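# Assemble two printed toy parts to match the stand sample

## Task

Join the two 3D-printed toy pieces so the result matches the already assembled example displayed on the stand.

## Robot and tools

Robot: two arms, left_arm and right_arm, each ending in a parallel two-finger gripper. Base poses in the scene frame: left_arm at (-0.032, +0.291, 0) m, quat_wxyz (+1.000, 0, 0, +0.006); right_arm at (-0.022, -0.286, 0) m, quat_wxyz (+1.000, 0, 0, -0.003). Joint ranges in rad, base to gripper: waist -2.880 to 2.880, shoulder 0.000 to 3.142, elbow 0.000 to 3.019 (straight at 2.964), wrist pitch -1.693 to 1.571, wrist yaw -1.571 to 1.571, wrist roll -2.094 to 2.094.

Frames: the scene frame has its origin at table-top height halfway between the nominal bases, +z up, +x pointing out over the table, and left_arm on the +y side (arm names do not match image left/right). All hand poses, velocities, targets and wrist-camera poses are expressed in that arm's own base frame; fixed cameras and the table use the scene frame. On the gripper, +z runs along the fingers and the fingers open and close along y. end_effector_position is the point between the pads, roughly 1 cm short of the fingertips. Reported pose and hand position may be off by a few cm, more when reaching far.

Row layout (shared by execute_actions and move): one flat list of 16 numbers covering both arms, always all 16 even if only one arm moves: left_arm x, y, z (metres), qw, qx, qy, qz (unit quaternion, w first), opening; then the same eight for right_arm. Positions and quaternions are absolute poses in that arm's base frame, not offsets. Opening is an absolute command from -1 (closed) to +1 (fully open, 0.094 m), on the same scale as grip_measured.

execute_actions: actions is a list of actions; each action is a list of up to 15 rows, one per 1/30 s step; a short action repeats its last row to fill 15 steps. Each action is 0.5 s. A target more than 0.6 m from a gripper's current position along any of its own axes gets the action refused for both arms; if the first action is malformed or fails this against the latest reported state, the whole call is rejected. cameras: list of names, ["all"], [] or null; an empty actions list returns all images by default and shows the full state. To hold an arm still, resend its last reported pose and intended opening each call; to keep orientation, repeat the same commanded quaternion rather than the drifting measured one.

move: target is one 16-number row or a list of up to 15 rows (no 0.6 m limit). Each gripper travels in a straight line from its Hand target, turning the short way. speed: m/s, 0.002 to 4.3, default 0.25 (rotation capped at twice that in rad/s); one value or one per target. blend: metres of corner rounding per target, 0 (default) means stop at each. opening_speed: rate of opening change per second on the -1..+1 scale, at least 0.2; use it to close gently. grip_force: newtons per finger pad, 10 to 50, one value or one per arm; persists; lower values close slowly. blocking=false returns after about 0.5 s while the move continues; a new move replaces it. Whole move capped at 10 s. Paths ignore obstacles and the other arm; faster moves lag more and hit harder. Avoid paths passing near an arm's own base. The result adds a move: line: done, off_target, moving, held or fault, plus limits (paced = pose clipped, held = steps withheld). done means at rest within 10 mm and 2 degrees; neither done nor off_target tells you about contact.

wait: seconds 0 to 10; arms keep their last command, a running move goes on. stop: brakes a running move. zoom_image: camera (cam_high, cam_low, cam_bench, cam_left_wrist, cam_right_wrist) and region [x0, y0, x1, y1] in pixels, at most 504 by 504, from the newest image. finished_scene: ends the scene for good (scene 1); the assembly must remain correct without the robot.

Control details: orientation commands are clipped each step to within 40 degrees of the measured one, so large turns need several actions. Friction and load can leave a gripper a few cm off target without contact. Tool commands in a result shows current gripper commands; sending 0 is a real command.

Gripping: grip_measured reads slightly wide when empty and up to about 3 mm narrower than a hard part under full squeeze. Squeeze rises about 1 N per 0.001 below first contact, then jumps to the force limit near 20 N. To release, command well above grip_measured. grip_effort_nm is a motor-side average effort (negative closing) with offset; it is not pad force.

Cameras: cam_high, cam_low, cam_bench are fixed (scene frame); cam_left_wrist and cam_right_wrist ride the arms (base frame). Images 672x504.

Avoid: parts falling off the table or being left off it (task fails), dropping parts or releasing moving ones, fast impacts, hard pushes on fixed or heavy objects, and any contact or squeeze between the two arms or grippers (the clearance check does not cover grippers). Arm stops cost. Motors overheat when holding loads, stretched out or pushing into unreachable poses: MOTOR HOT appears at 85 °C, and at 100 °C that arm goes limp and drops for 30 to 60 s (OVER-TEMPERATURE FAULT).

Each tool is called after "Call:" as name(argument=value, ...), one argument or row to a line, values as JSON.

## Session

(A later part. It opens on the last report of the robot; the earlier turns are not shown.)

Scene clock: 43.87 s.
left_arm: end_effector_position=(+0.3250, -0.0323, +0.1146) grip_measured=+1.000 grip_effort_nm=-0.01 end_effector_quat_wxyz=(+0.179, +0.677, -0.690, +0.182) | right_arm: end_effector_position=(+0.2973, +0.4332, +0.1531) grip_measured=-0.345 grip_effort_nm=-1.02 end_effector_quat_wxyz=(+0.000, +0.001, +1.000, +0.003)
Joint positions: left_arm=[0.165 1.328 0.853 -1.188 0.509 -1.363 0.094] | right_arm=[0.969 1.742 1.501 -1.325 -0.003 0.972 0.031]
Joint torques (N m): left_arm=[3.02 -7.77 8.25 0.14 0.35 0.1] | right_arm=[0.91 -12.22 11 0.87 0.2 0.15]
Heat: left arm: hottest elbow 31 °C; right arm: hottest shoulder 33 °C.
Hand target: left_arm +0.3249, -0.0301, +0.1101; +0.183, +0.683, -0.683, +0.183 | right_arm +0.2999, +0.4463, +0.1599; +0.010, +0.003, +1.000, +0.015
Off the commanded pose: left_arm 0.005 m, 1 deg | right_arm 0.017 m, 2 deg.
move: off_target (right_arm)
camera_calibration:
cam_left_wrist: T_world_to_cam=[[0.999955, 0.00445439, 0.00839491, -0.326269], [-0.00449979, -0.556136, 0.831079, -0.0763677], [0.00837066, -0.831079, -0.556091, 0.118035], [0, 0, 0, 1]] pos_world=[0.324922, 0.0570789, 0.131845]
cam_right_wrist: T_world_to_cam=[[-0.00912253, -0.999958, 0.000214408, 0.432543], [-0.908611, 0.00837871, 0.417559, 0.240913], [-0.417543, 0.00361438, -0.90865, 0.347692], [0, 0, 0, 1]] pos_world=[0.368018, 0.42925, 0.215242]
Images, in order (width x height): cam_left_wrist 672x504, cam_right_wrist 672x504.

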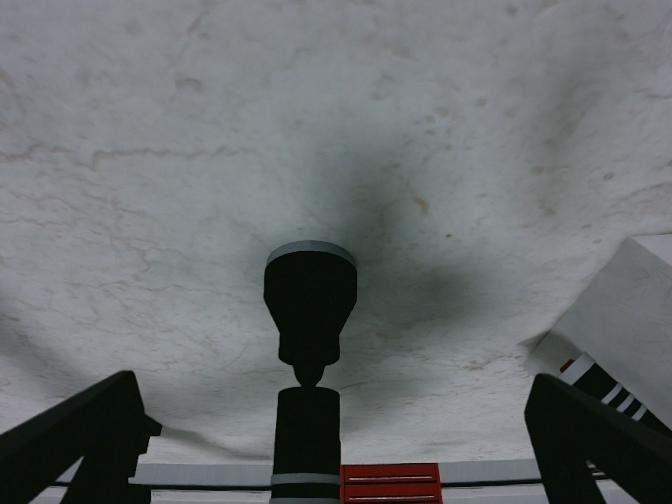

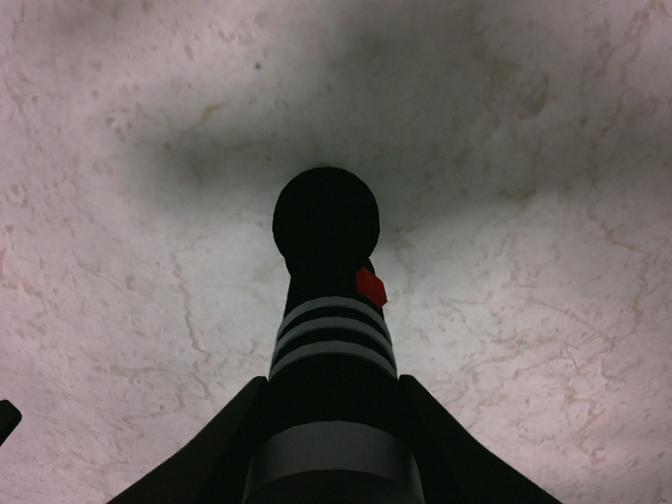

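Call:
move(
  target=[0.325,-0.03,0.11,-0.183,-0.683,0.683,-0.183,1,0.2962,0.4535,0.158,0.010,0,1,0.015,-0.5],
  speed=0.1,
  cameras=["cam_right_wrist","cam_left_wrist"],
)

Call:
zoom_image(
  camera="cam_left_wrist",
  region=[250, 230, 380, 500],
)

Call:
zoom_image(
  camera="cam_right_wrist",
  region=[260, 150, 410, 300],
)

Scene clock: 45.20 s.
left_arm: end_effector_position=(+0.3250, -0.0323, +0.1146) grip_measured=+1.000 grip_effort_nm=-0.01 end_effector_quat_wxyz=(+0.179, +0.677, -0.690, +0.182) | right_arm: end_effector_position=(+0.2914, +0.4374, +0.1492) grip_measured=-0.345 grip_effort_nm=-1.02 end_effector_quat_wxyz=(-0.002, -0.003, +1.000, +0.000)
Joint positions: left_arm=[0.165 1.328 0.853 -1.188 0.509 -1.363 0.094] | right_arm=[0.983 1.75 1.501 -1.325 -0.003 0.976 0.031]
Joint torques (N m): left_arm=[3.02 -8.06 8.29 0.1 0.37 0.11] | right_arm=[0.85 -12.22 11.63 0.91 0.2 0.15]
Heat: left arm: hottest elbow 31 °C; right arm: hottest shoulder 33 °C.
Hand target: left_arm +0.3249, -0.0301, +0.1101; +0.183, +0.683, -0.683, +0.183 | right_arm +0.2957, +0.4533, +0.1577; +0.010, -0.002, +1.000, +0.015
Off the commanded pose: left_arm 0.005 m, 1 deg | right_arm 0.019 m, 2 deg.
move: off_target (right_arm)
camera_calibration:
cam_left_wrist: T_world_to_cam=[[0.999955, 0.00445439, 0.00839491, -0.326269], [-0.00449979, -0.556136, 0.831079, -0.0763677], [0.00837066, -0.831079, -0.556091, 0.118035], [0, 0, 0, 1]] pos_world=[0.324922, 0.0570789, 0.131845]
cam_right_wrist: T_world_to_cam=[[0.000133838, -0.999978, 0.00658847, 0.433064], [-0.906859, 0.00265524, 0.421426, 0.238437], [-0.421434, -0.00603122, -0.906839, 0.346812], [0, 0, 0, 1]] pos_world=[0.362329, 0.434514, 0.211166]
Images, in order (width x height): cam_left_wrist 672x504, cam_right_wrist 672x504.

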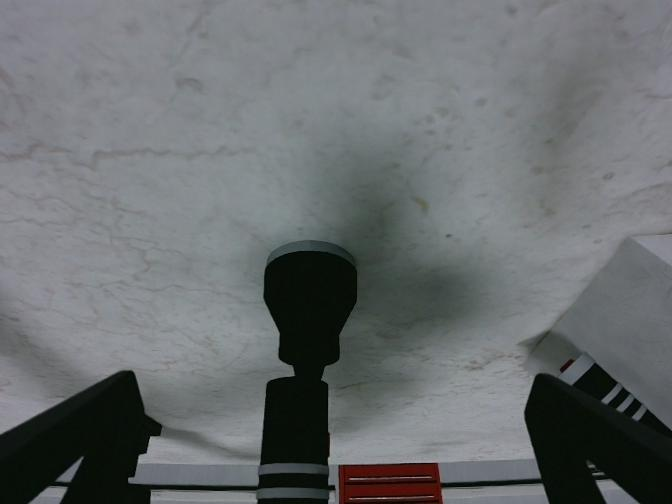

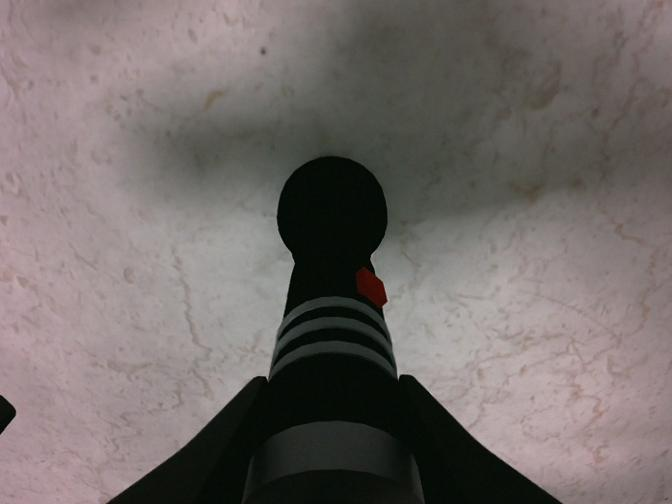

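Scaled by 1.867.

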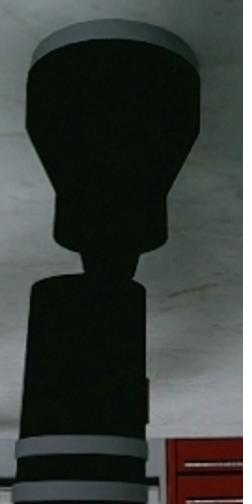

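Scaled by 3.360.

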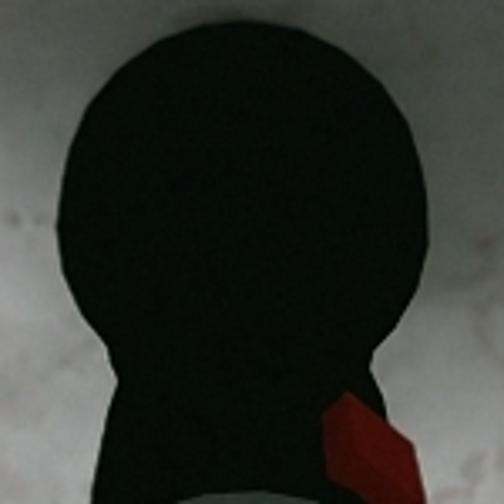

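Call:
move(
  target=[0.325,-0.03,0.11,-0.183,-0.683,0.683,-0.183,1,0.3103,0.4464,0.159,0.010,0,1,0.015,-0.5],
  speed=0.06,
  cameras=["cam_right_wrist","cam_left_wrist"],
)

Call:
zoom_image(
  camera="cam_left_wrist",
  region=[250, 230, 380, 500],
)

Call:
zoom_image(
  camera="cam_right_wrist",
  region=[260, 150, 410, 300],
)

Scene clock: 46.57 s.
left_arm: end_effector_position=(+0.3250, -0.0323, +0.1146) grip_measured=+1.000 grip_effort_nm=-0.01 end_effector_quat_wxyz=(+0.179, +0.677, -0.690, +0.182) | right_arm: end_effector_position=(+0.2914, +0.4374, +0.1485) grip_measured=-0.345 grip_effort_nm=-1.02 end_effector_quat_wxyz=(-0.002, -0.003, +1.000, -0.001)
Joint positions: left_arm=[0.165 1.328 0.853 -1.188 0.509 -1.363 0.094] | right_arm=[0.983 1.751 1.501 -1.325 -0.003 0.976 0.031]
Joint torques (N m): left_arm=[3.14 -7.82 8.34 0.14 0.35 0.11] | right_arm=[-0.73 -12.04 12.22 0.77 0.17 -0.09]
Heat: left arm: hottest elbow 31 °C; right arm: hottest shoulder 33 °C.
Hand target: left_arm +0.3249, -0.0301, +0.1101; +0.183, +0.683, -0.683, +0.183 | right_arm +0.3063, +0.4482, +0.1593; +0.010, -0.004, +1.000, +0.015
Off the commanded pose: left_arm 0.005 m, 1 deg | right_arm 0.023 m, 2 deg.
move: off_target (right_arm)
camera_calibration:
cam_left_wrist: T_world_to_cam=[[0.999955, 0.00445439, 0.00839491, -0.326269], [-0.00449979, -0.556136, 0.831079, -0.0763677], [0.00837066, -0.831079, -0.556091, 0.118035], [0, 0, 0, 1]] pos_world=[0.324922, 0.0570789, 0.131845]
cam_right_wrist: T_world_to_cam=[[0.000141358, -0.99997, 0.00779677, 0.432906], [-0.906483, 0.00316399, 0.42223, 0.238375], [-0.422242, -0.00712733, -0.906455, 0.34673], [0, 0, 0, 1]] pos_world=[0.362426, 0.43461, 0.210271]
Images, in order (width x height): cam_left_wrist 672x504, cam_right_wrist 672x504.

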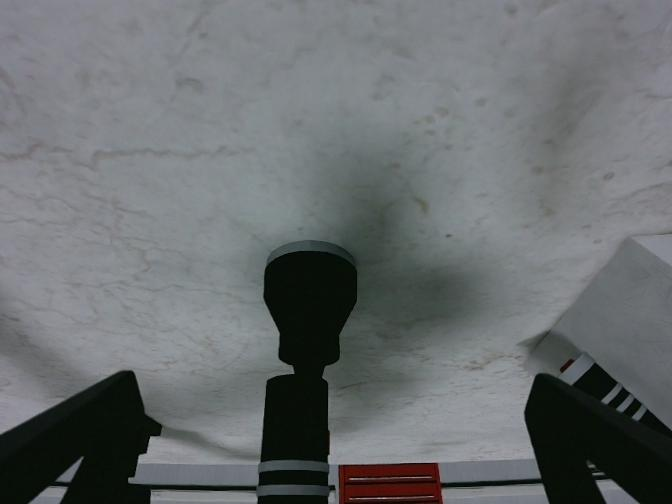

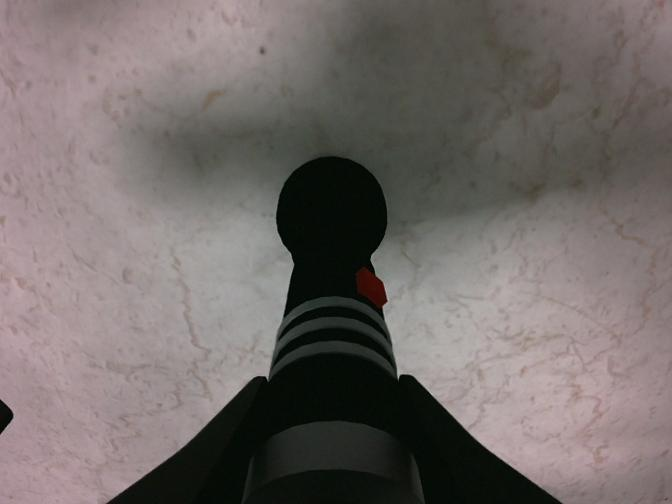

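Scaled by 1.867.

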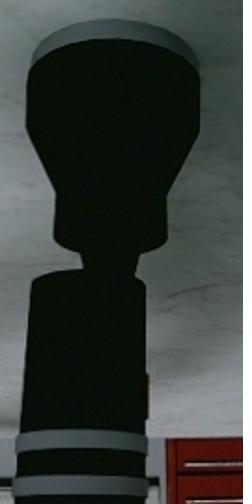

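Scaled by 3.360.

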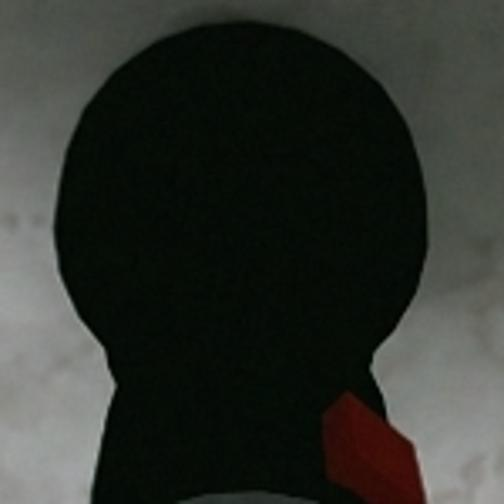

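Call:
move(
  target=[0.325,-0.03,0.11,-0.183,-0.683,0.683,-0.183,1,0.3145,0.4450,0.161,0.010,0,1,0.015,-0.5],
  speed=0.06,
  cameras=["cam_right_wrist","cam_left_wrist"],
)

Call:
zoom_image(
  camera="cam_left_wrist",
  region=[250, 230, 380, 500],
)

Call:
zoom_image(
  camera="cam_right_wrist",
  region=[260, 150, 410, 300],
)

Scene clock: 48.03 s.
left_arm: end_effector_position=(+0.3250, -0.0323, +0.1146) grip_measured=+1.000 grip_effort_nm=-0.01 end_effector_quat_wxyz=(+0.179, +0.677, -0.690, +0.182) | right_arm: end_effector_position=(+0.2961, +0.4343, +0.1469) grip_measured=-0.345 grip_effort_nm=-1.02 end_effector_quat_wxyz=(-0.003, +0.002, +1.000, -0.002)
Joint positions: left_arm=[0.165 1.328 0.853 -1.188 0.509 -1.363 0.094] | right_arm=[0.972 1.754 1.501 -1.325 -0.003 0.976 0.031]
Joint torques (N m): left_arm=[2.96 -8.23 8.36 0.08 0.35 0.13] | right_arm=[-0.67 -12.04 12.81 0.53 0.16 -0.11]
Heat: left arm: hottest elbow 31 °C; right arm: hottest shoulder 33 °C.
Hand target: left_arm +0.3249, -0.0301, +0.1101; +0.183, +0.683, -0.683, +0.183 | right_arm +0.3118, +0.4460, +0.1607; +0.010, +0.001, +1.000, +0.015
Off the commanded pose: left_arm 0.005 m, 1 deg | right_arm 0.025 m, 3 deg.
move: off_target (right_arm)
camera_calibration:
cam_left_wrist: T_world_to_cam=[[0.999955, 0.00445439, 0.00839491, -0.326269], [-0.00449979, -0.556136, 0.831079, -0.0763677], [0.00837066, -0.831079, -0.556091, 0.118035], [0, 0, 0, 1]] pos_world=[0.324922, 0.0570789, 0.131845]
cam_right_wrist: T_world_to_cam=[[-0.0106297, -0.999889, 0.0104281, 0.432599], [-0.905677, 0.0140474, 0.423735, 0.238079], [-0.423835, -0.00494034, -0.905726, 0.346765], [0, 0, 0, 1]] pos_world=[0.367192, 0.43092, 0.208681]
Images, in order (width x height): cam_left_wrist 672x504, cam_right_wrist 672x504.

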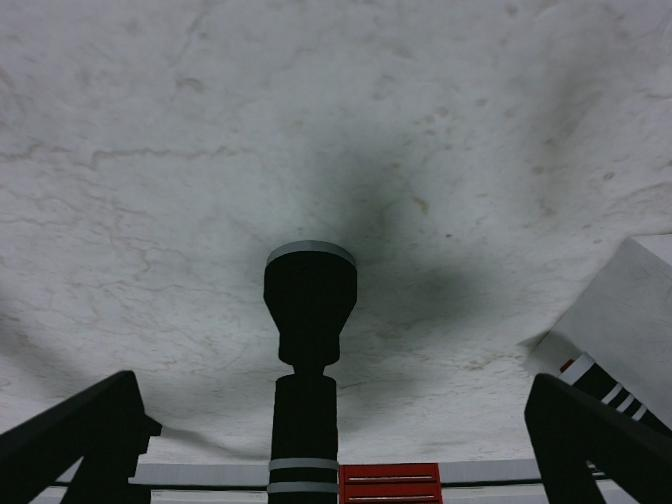

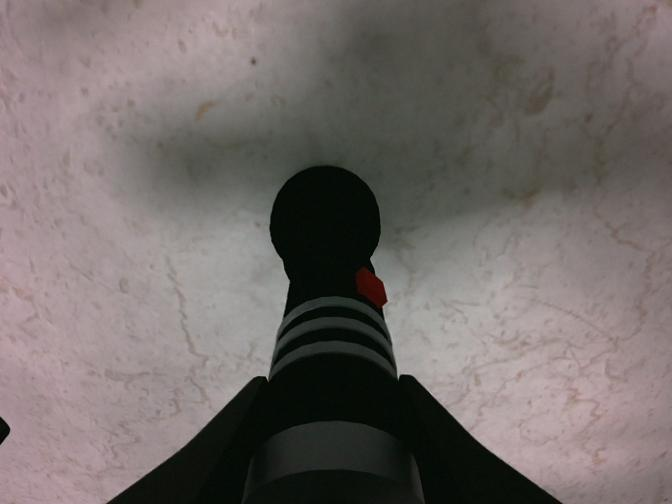

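Scaled by 1.867.

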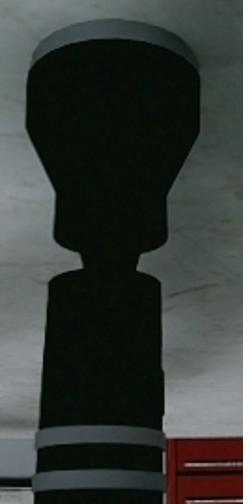

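Scaled by 3.360.

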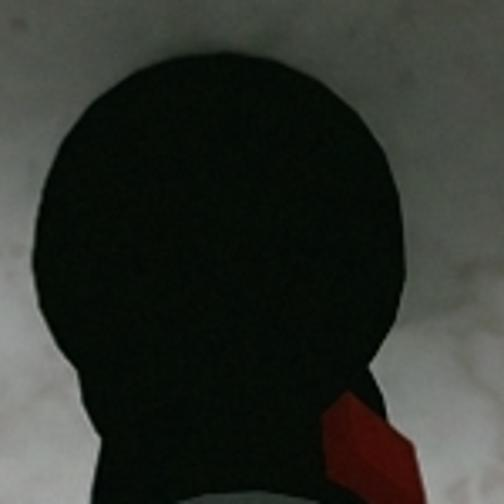

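Call:
move(
  target=[0.325,-0.03,0.11,-0.183,-0.683,0.683,-0.183,1,0.3145,0.4490,0.153,0.010,0,1,0.015,-0.5],
  speed=0.06,
  cameras=["cam_right_wrist","cam_left_wrist"],
)

Call:
zoom_image(
  camera="cam_left_wrist",
  region=[250, 230, 380, 500],
)

Call:
zoom_image(
  camera="cam_right_wrist",
  region=[260, 150, 410, 300],
)

Scene clock: 49.63 s.
left_arm: end_effector_position=(+0.3250, -0.0323, +0.1146) grip_measured=+1.000 grip_effort_nm=-0.01 end_effector_quat_wxyz=(+0.179, +0.677, -0.690, +0.182) | right_arm: end_effector_position=(+0.2973, +0.4360, +0.1407) grip_measured=-0.345 grip_effort_nm=-1.02 end_effector_quat_wxyz=(-0.005, +0.002, +1.000, -0.004)
Joint positions: left_arm=[0.165 1.328 0.853 -1.188 0.509 -1.363 0.094] | right_arm=[0.972 1.767 1.501 -1.318 -0.003 0.976 0.031]
Joint torques (N m): left_arm=[3.31 -7.82 8.32 0.13 0.34 0.11] | right_arm=[-0.67 -12.16 12.52 0.83 0.17 -0.11]
Heat: left arm: hottest elbow 31 °C; right arm: hottest shoulder 33 °C.
Hand target: left_arm +0.3249, -0.0301, +0.1101; +0.183, +0.683, -0.683, +0.183 | right_arm +0.3138, +0.4483, +0.1533; +0.010, +0.001, +1.000, +0.015
Off the commanded pose: left_arm 0.005 m, 1 deg | right_arm 0.025 m, 3 deg.
move: off_target (right_arm)
camera_calibration:
cam_left_wrist: T_world_to_cam=[[0.999955, 0.00445439, 0.00839491, -0.326269], [-0.00449979, -0.556136, 0.831079, -0.0763677], [0.00837066, -0.831079, -0.556091, 0.118035], [0, 0, 0, 1]] pos_world=[0.324922, 0.0570789, 0.131845]
cam_right_wrist: T_world_to_cam=[[-0.0105403, -0.999844, 0.0141701, 0.433758], [-0.904599, 0.0155733, 0.425979, 0.240507], [-0.426133, -0.00832833, -0.904622, 0.343671], [0, 0, 0, 1]] pos_world=[0.368584, 0.432807, 0.202295]
Images, in order (width x height): cam_left_wrist 672x504, cam_right_wrist 672x504.

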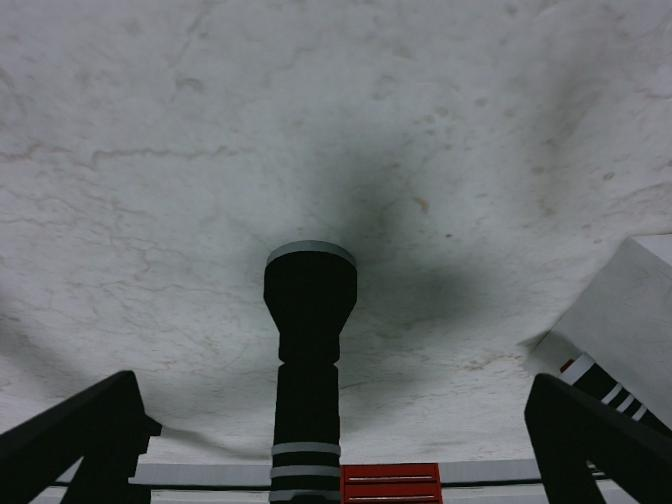

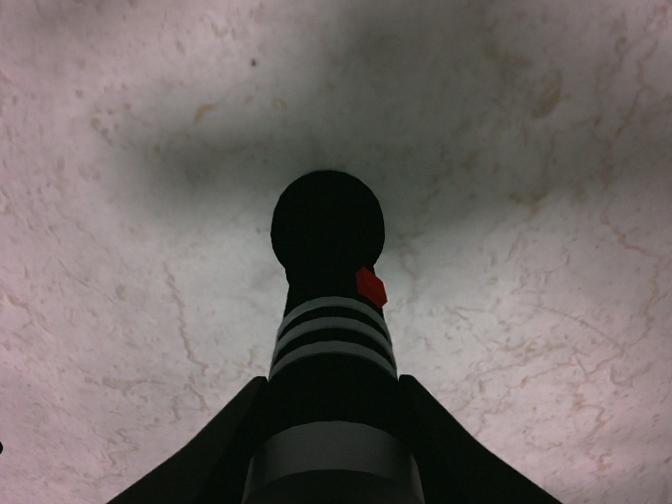

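Scaled by 1.867.

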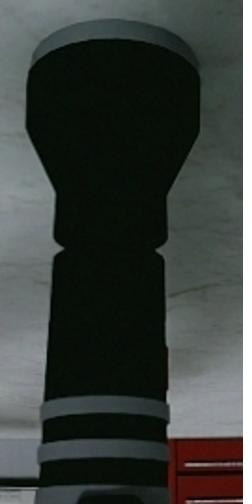

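Scaled by 3.360.

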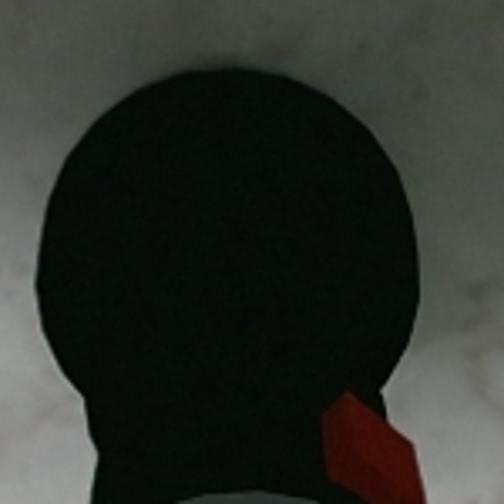

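Call:
move(
  target=[0.325,-0.03,0.11,-0.183,-0.683,0.683,-0.183,1,0.3145,0.4520,0.145,0.015,0,1,0.022,-0.5],
  speed=0.06,
  cameras=["cam_bench","cam_right_wrist","cam_left_wrist"],
)

Call:
zoom_image(
  camera="cam_left_wrist",
  region=[250, 230, 380, 500],
)

Call:
zoom_image(
  camera="cam_right_wrist",
  region=[260, 150, 410, 300],
)

Scene clock: 50.97 s.
left_arm: end_effector_position=(+0.3250, -0.0323, +0.1146) grip_measured=+1.000 grip_effort_nm=-0.01 end_effector_quat_wxyz=(+0.179, +0.677, -0.690, +0.182) | right_arm: end_effector_position=(+0.3022, +0.4432, +0.1400) grip_measured=-0.345 grip_effort_nm=-1.02 end_effector_quat_wxyz=(+0.005, +0.002, +1.000, +0.010)
Joint positions: left_arm=[0.165 1.328 0.853 -1.188 0.509 -1.363 0.094] | right_arm=[0.972 1.768 1.501 -1.282 -0.003 0.976 0.031]
Joint torques (N m): left_arm=[3.14 -7.94 8.29 0.13 0.35 0.1] | right_arm=[-0.5 -12.22 11.03 1.05 0.17 -0.1]
Heat: left arm: hottest elbow 31 °C; right arm: hottest shoulder 33 °C.
Hand target: left_arm +0.3249, -0.0301, +0.1101; +0.183, +0.683, -0.683, +0.183 | right_arm +0.3142, +0.4518, +0.1447; +0.015, +0.000, +1.000, +0.022
Off the commanded pose: left_arm 0.005 m, 1 deg | right_arm 0.016 m, 2 deg.
move: off_target (right_arm)
camera_calibration:
cam_left_wrist: T_world_to_cam=[[0.999955, 0.00445439, 0.00839491, -0.326269], [-0.00449979, -0.556136, 0.831079, -0.0763677], [0.00837066, -0.831079, -0.556091, 0.118035], [0, 0, 0, 1]] pos_world=[0.324922, 0.0570789, 0.131845]
cam_right_wrist: T_world_to_cam=[[-0.0105688, -0.999848, -0.0138713, 0.44498], [-0.912512, 0.00397092, 0.409031, 0.255082], [-0.408914, 0.0169807, -0.912415, 0.329843], [0, 0, 0, 1]] pos_world=[0.372346, 0.438298, 0.202789]
Images, in order (width x height): cam_bench 672x504, cam_left_wrist 672x504, cam_right_wrist 672x504.

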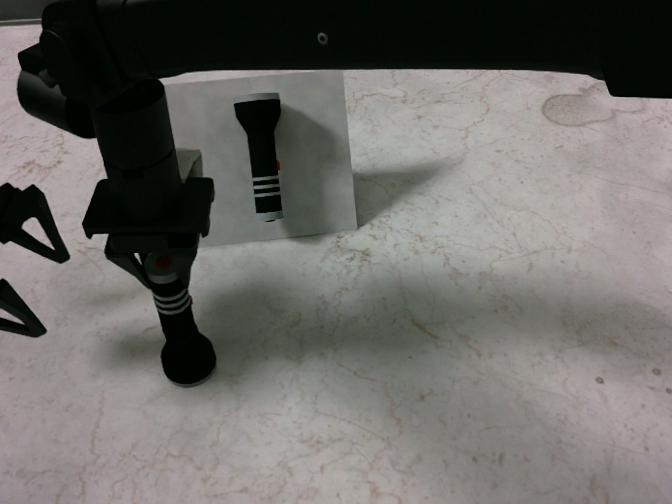

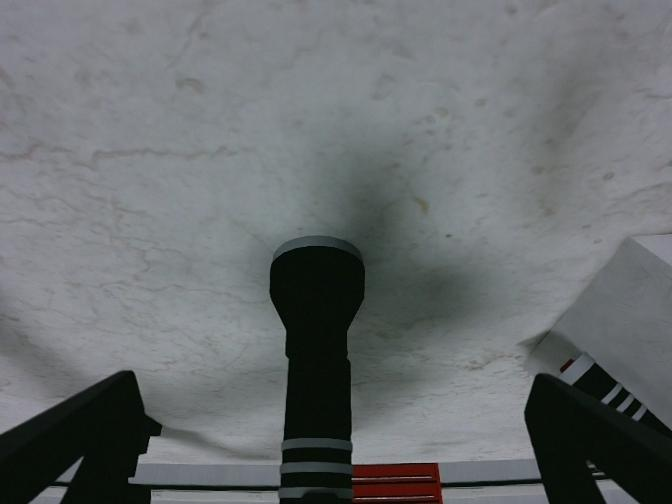

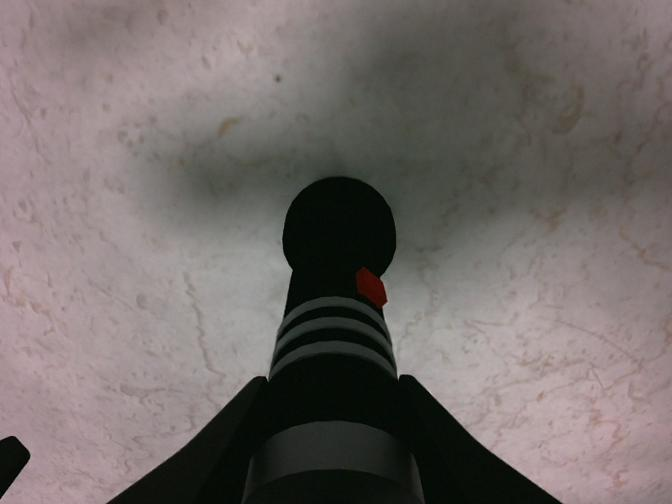

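Scaled by 1.867.

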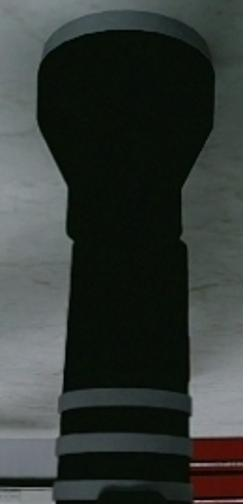

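Scaled by 3.360.

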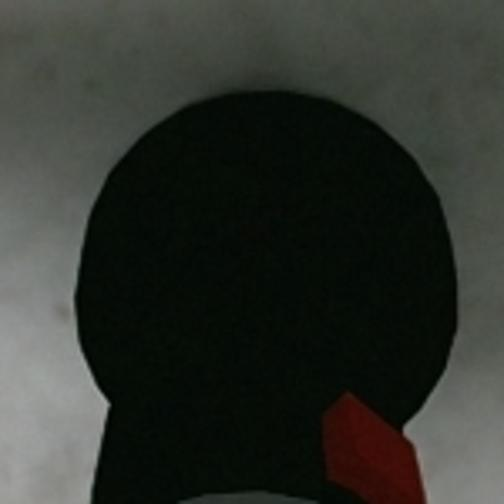

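Call:
move(
  target=[0.325,-0.03,0.11,-0.183,-0.683,0.683,-0.183,1,0.3110,0.4510,0.128,0.012,0,1,0.017,-0.5],
  speed=0.06,
  cameras=["cam_bench","cam_right_wrist","cam_left_wrist"],
)

Call:
zoom_image(
  camera="cam_left_wrist",
  region=[250, 230, 380, 500],
)

Call:
zoom_image(
  camera="cam_bench",
  region=[130, 240, 250, 400],
)

Scene clock: 52.30 s.
left_arm: end_effector_position=(+0.3250, -0.0323, +0.1146) grip_measured=+1.000 grip_effort_nm=-0.01 end_effector_quat_wxyz=(+0.179, +0.677, -0.690, +0.182) | right_arm: end_effector_position=(+0.3059, +0.4486, +0.1346) grip_measured=-0.345 grip_effort_nm=-1.02 end_effector_quat_wxyz=(+0.009, +0.002, +1.000, +0.016)
Joint positions: left_arm=[0.165 1.328 0.853 -1.188 0.509 -1.363 0.094] | right_arm=[0.972 1.779 1.501 -1.256 -0.003 0.976 0.031]
Joint torques (N m): left_arm=[2.96 -7.88 8.24 0.13 0.35 0.11] | right_arm=[-0.21 -12.22 8.84 1.18 0.2 -0.05]
Heat: left arm: hottest elbow 31 °C; right arm: hottest shoulder 33 °C.
Hand target: left_arm +0.3249, -0.0301, +0.1101; +0.183, +0.683, -0.683, +0.183 | right_arm +0.3107, +0.4508, +0.1278; +0.012, +0.000, +1.000, +0.017
Off the commanded pose: left_arm 0.005 m, 1 deg | right_arm 0.009 m, 0 deg.
move: done
camera_calibration:
cam_left_wrist: T_world_to_cam=[[0.999955, 0.00445439, 0.00839491, -0.326269], [-0.00449979, -0.556136, 0.831079, -0.0763677], [0.00837066, -0.831079, -0.556091, 0.118035], [0, 0, 0, 1]] pos_world=[0.324922, 0.0570789, 0.131845]
cam_right_wrist: T_world_to_cam=[[-0.0104221, -0.999592, -0.0265918, 0.451937], [-0.916012, -0.00112098, 0.40115, 0.265031], [-0.401016, 0.0285393, -0.915626, 0.319172], [0, 0, 0, 1]] pos_world=[0.375474, 0.44294, 0.197943]
Images, in order (width x height): cam_bench 672x504, cam_left_wrist 672x504, cam_right_wrist 672x504.

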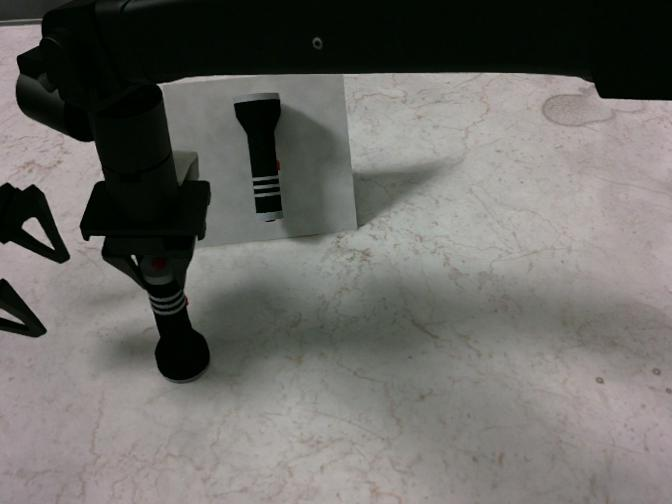

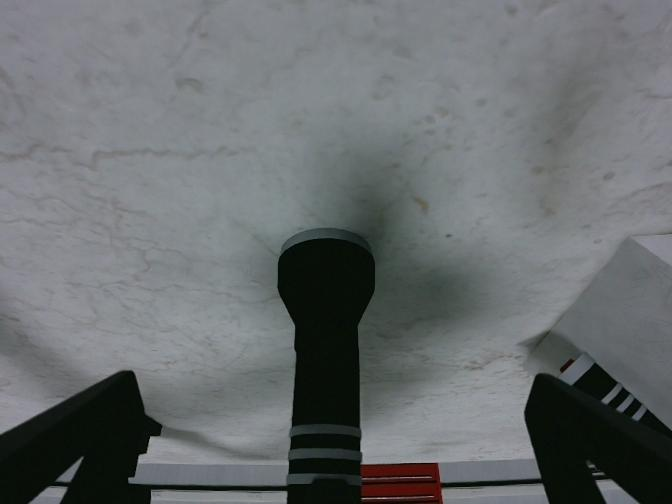

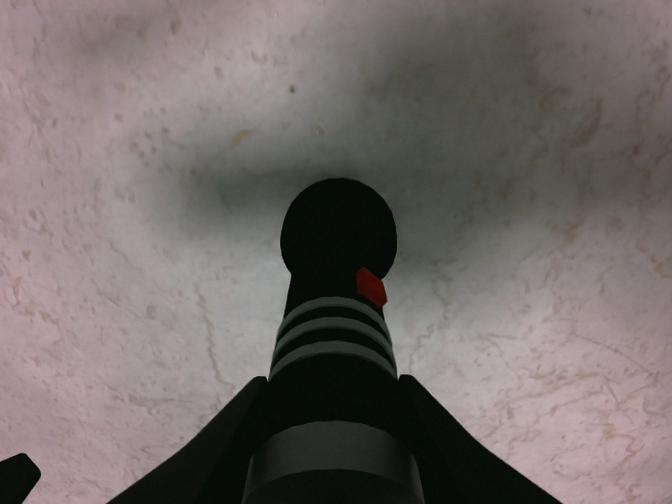

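Scaled by 1.867.

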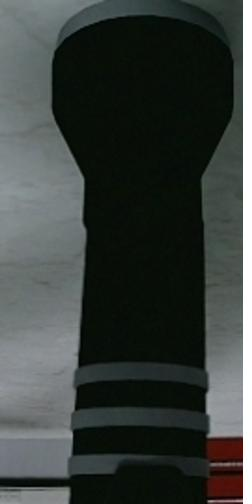

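Scaled by 3.150.

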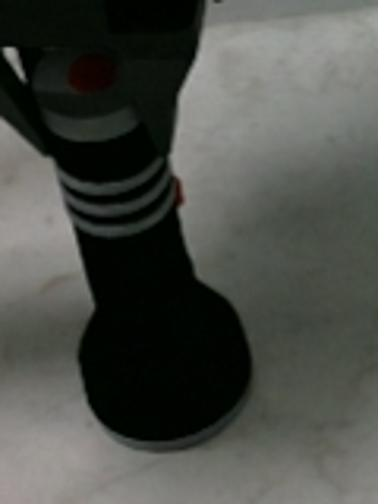

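Call:
move(
  target=[0.325,-0.03,0.11,-0.183,-0.683,0.683,-0.183,1,0.3085,0.4490,0.108,0.006,0,1,0.01,-0.5],
  speed=0.06,
  cameras=["cam_bench","cam_right_wrist","cam_left_wrist"],
)

Call:
zoom_image(
  camera="cam_left_wrist",
  region=[250, 230, 380, 500],
)

Scene clock: 53.60 s.
left_arm: end_effector_position=(+0.3250, -0.0323, +0.1146) grip_measured=+1.000 grip_effort_nm=-0.01 end_effector_quat_wxyz=(+0.179, +0.677, -0.690, +0.182) | right_arm: end_effector_position=(+0.3076, +0.4496, +0.1330) grip_measured=-0.345 grip_effort_nm=-1.03 end_effector_quat_wxyz=(+0.012, +0.003, +1.000, +0.020)
Joint positions: left_arm=[0.165 1.328 0.853 -1.188 0.509 -1.363 0.094] | right_arm=[0.971 1.779 1.497 -1.243 -0.003 0.976 0.031]
Joint torques (N m): left_arm=[3.43 -7.94 8.32 0.09 0.36 0.1] | right_arm=[-0.09 -10.99 7.1 1.74 0.13 -0.05]
Heat: left arm: hottest elbow 31 °C; right arm: hottest shoulder 33 °C.
Hand target: left_arm +0.3249, -0.0301, +0.1101; +0.183, +0.683, -0.683, +0.183 | right_arm +0.3087, +0.4480, +0.1092; +0.006, +0.001, +1.000, +0.011
Off the commanded pose: left_arm 0.005 m, 1 deg | right_arm 0.025 m, 1 deg.
move: off_target (right_arm)
camera_calibration:
cam_left_wrist: T_world_to_cam=[[0.999955, 0.00445439, 0.00839491, -0.326269], [-0.00449979, -0.556136, 0.831079, -0.0763677], [0.00837066, -0.831079, -0.556091, 0.118035], [0, 0, 0, 1]] pos_world=[0.324922, 0.0570789, 0.131845]
cam_right_wrist: T_world_to_cam=[[-0.0117678, -0.999343, -0.0342692, 0.454249], [-0.918115, -0.00277857, 0.396303, 0.269248], [-0.396138, 0.0361267, -0.91748, 0.313633], [0, 0, 0, 1]] pos_world=[0.376788, 0.443369, 0.196615]
Images, in order (width x height): cam_bench 672x504, cam_left_wrist 672x504, cam_right_wrist 672x504.

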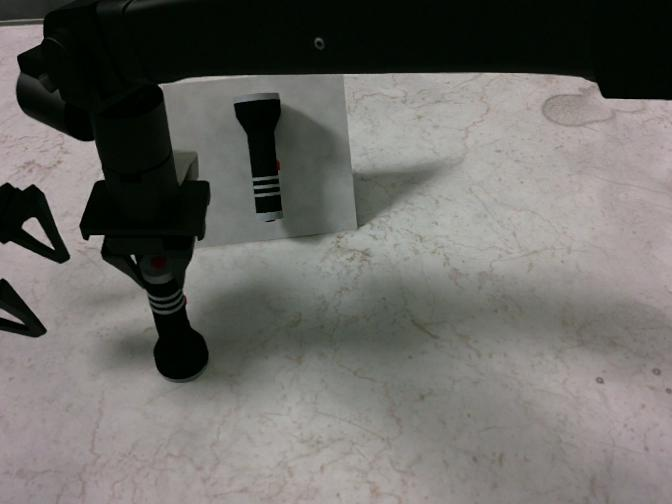

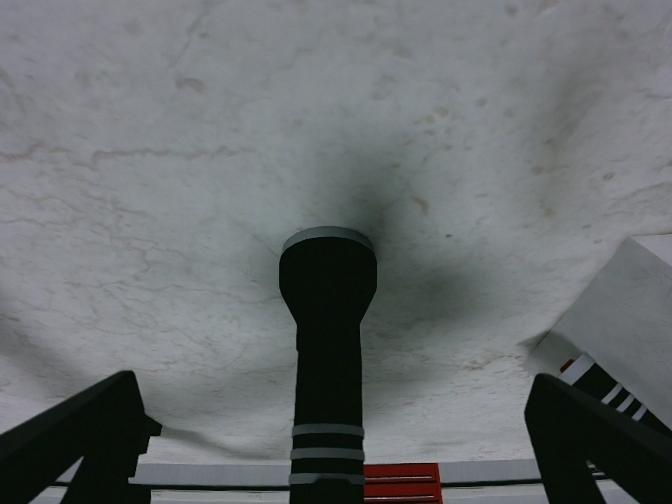

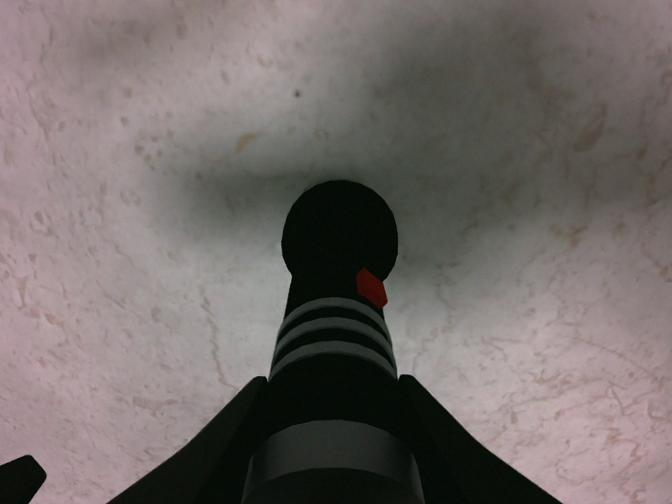

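Scaled by 1.867.

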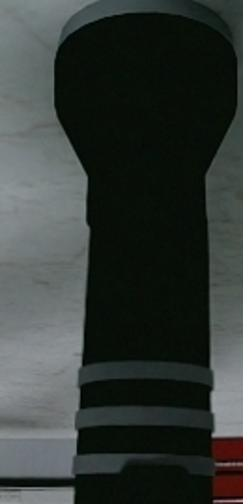

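Call:
zoom_image(
  camera="cam_left_wrist",
  region=[285, 300, 375, 390],
)

Call:
zoom_image(
  camera="cam_right_wrist",
  region=[270, 230, 400, 340],
)

Scaled by 5.600.

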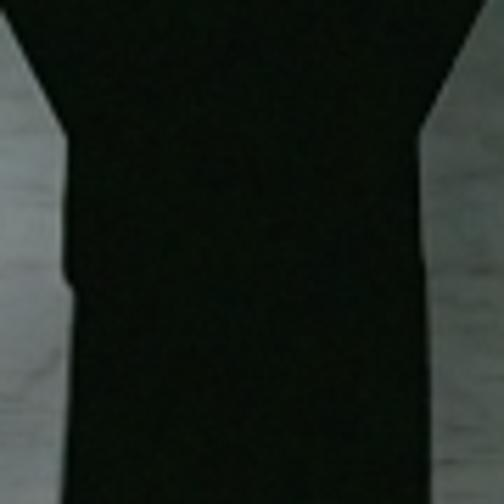

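Scaled by 3.877.

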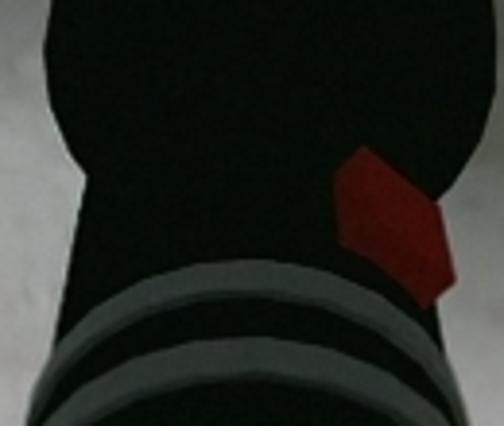

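Call:
move(
  target=[
    [0.325,-0.03,0.11,-0.183,-0.683,0.683,-0.183,1,0.3065,0.4485,0.092,0,0,1,0.0,-0.5],
    [0.325,-0.03,0.11,-0.183,-0.683,0.683,-0.183,1,0.3075,0.4495,0.130,0.004,0,1,0.005,-0.5],
  ],
  speed=0.06,
  cameras=["cam_bench","cam_right_wrist","cam_left_wrist"],
)

Call:
zoom_image(
  camera="cam_left_wrist",
  region=[285, 300, 375, 390],
)

Scene clock: 55.93 s.
left_arm: end_effector_position=(+0.3250, -0.0323, +0.1146) grip_measured=+1.000 grip_effort_nm=-0.01 end_effector_quat_wxyz=(+0.179, +0.677, -0.690, +0.182) | right_arm: end_effector_position=(+0.3062, +0.4490, +0.1332) grip_measured=-0.345 grip_effort_nm=-1.02 end_effector_quat_wxyz=(+0.011, +0.004, +1.000, +0.019)
Joint positions: left_arm=[0.165 1.328 0.853 -1.188 0.509 -1.363 0.094] | right_arm=[0.972 1.777 1.495 -1.246 -0.003 0.979 0.031]
Joint torques (N m): left_arm=[3.08 -8.06 8.25 0.13 0.35 0.11] | right_arm=[0.21 -11.58 10.65 -0.2 0.22 -0.02]
Heat: left arm: hottest elbow 31 °C; right arm: hottest shoulder 33 °C.
Hand target: left_arm +0.3249, -0.0301, +0.1101; +0.183, +0.683, -0.683, +0.183 | right_arm +0.3084, +0.4523, +0.1299; +0.008, +0.001, +1.000, +0.011
Off the commanded pose: left_arm 0.005 m, 1 deg | right_arm 0.003 m, 2 deg.
move: done
camera_calibration:
cam_left_wrist: T_world_to_cam=[[0.999955, 0.00445439, 0.00839491, -0.326269], [-0.00449979, -0.556136, 0.831079, -0.0763677], [0.00837066, -0.831079, -0.556091, 0.118035], [0, 0, 0, 1]] pos_world=[0.324922, 0.0570789, 0.131845]
cam_right_wrist: T_world_to_cam=[[-0.0133749, -0.999406, -0.0317469, 0.453767], [-0.917353, -0.000368311, 0.398074, 0.266298], [-0.39785, 0.0344473, -0.916804, 0.314489], [0, 0, 0, 1]] pos_world=[0.375478, 0.442763, 0.196724]
Images, in order (width x height): cam_bench 672x504, cam_left_wrist 672x504, cam_right_wrist 672x504.

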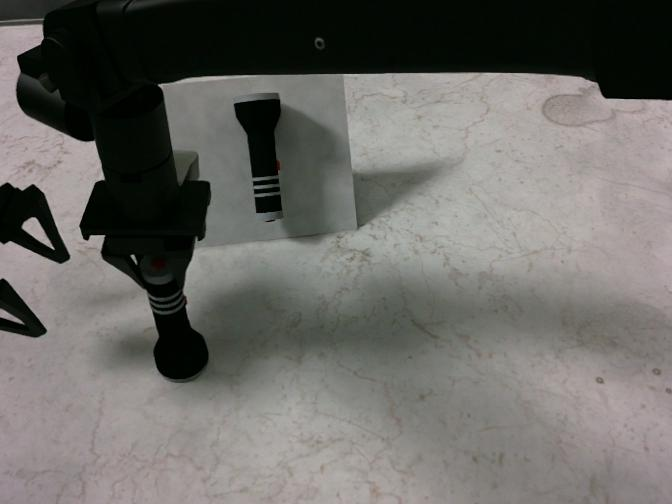

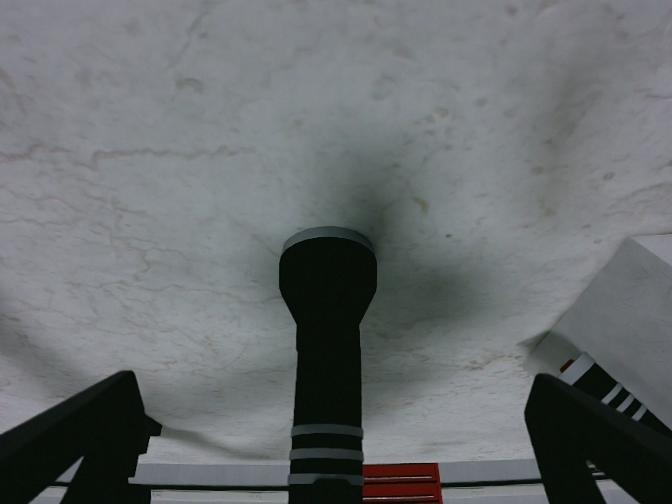

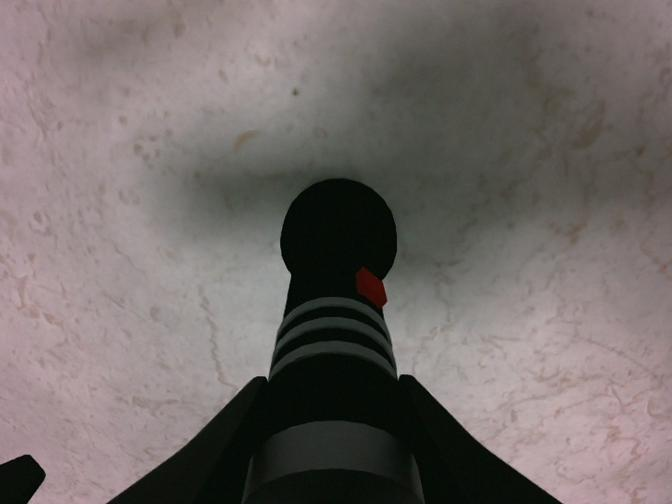

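Scaled by 5.600.

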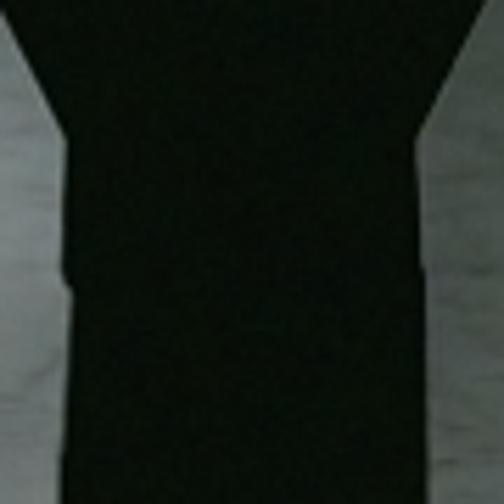

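Call:
move(
  target=[
    [0.325,-0.03,0.11,-0.183,-0.683,0.683,-0.183,1,0.3075,0.4495,0.130,0.004,0,1,0.005,-0.5],
    [0.325,-0.03,0.11,-0.183,-0.683,0.683,-0.183,1,0.3075,0.4495,0.131,0.008,0,1,0.011,0.3],
  ],
  speed=0.06,
  opening_speed=0.5,
  cameras=["cam_bench","cam_right_wrist","cam_left_wrist"],
)

Call:
zoom_image(
  camera="cam_left_wrist",
  region=[285, 300, 375, 390],
)

Scene clock: 59.73 s.
left_arm: end_effector_position=(+0.3250, -0.0323, +0.1146) grip_measured=+1.000 grip_effort_nm=-0.01 end_effector_quat_wxyz=(+0.179, +0.677, -0.690, +0.182) | right_arm: end_effector_position=(+0.3031, +0.4445, +0.1312) grip_measured=+0.298 grip_effort_nm=0.13 end_effector_quat_wxyz=(+0.003, +0.004, +1.000, +0.007)
Joint positions: left_arm=[0.165 1.328 0.853 -1.188 0.509 -1.363 0.094] | right_arm=[0.972 1.782 1.497 -1.27 -0.003 0.979 0.061]
Joint torques (N m): left_arm=[3.14 -8.06 8.34 0.2 0.37 0.13] | right_arm=[0.09 -12.4 9.77 0.25 0.22 -0.05]
Heat: left arm: hottest elbow 31 °C; right arm: hottest shoulder 33 °C.
Hand target: left_arm +0.3249, -0.0301, +0.1101; +0.183, +0.683, -0.683, +0.183 | right_arm +0.3057, +0.4468, +0.1304; +0.004, +0.000, +1.000, +0.005
Off the commanded pose: left_arm 0.005 m, 1 deg | right_arm 0.007 m, 1 deg.
move: done
camera_calibration:
cam_left_wrist: T_world_to_cam=[[0.999955, 0.00445439, 0.00839491, -0.326269], [-0.00449979, -0.556136, 0.831079, -0.0763677], [0.00837066, -0.831079, -0.556091, 0.118035], [0, 0, 0, 1]] pos_world=[0.324922, 0.0570789, 0.131845]
cam_right_wrist: T_world_to_cam=[[-0.0136296, -0.999869, -0.00878105, 0.446418], [-0.911043, 0.00879863, 0.412217, 0.256398], [-0.412085, 0.0136183, -0.911043, 0.324331], [0, 0, 0, 1]] pos_world=[0.373326, 0.439687, 0.193709]
Images, in order (width x height): cam_bench 672x504, cam_left_wrist 672x504, cam_right_wrist 672x504.

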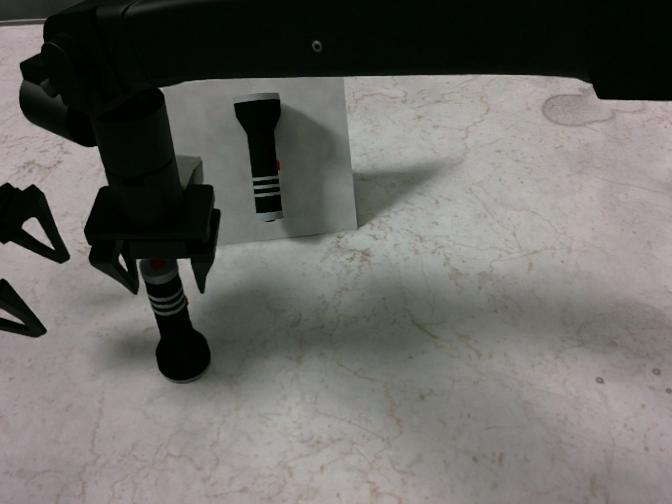

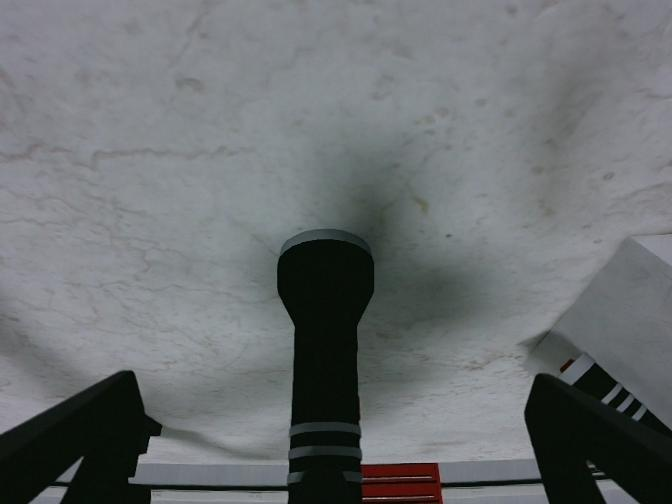

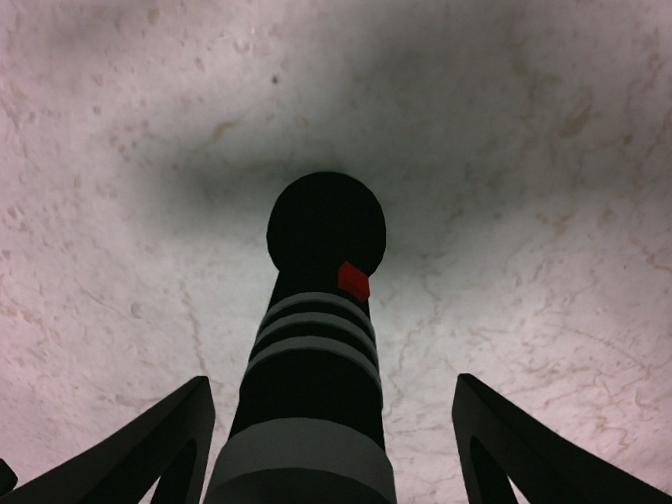

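Scaled by 5.600.

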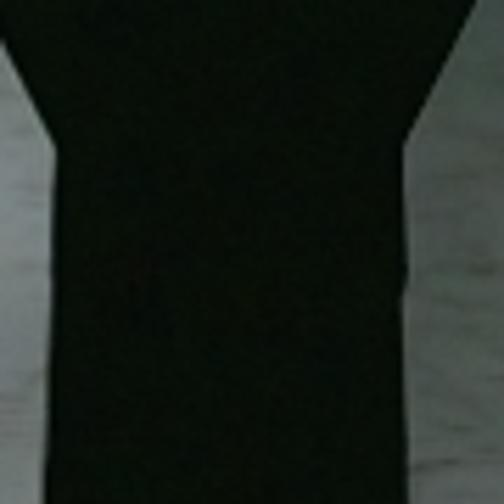

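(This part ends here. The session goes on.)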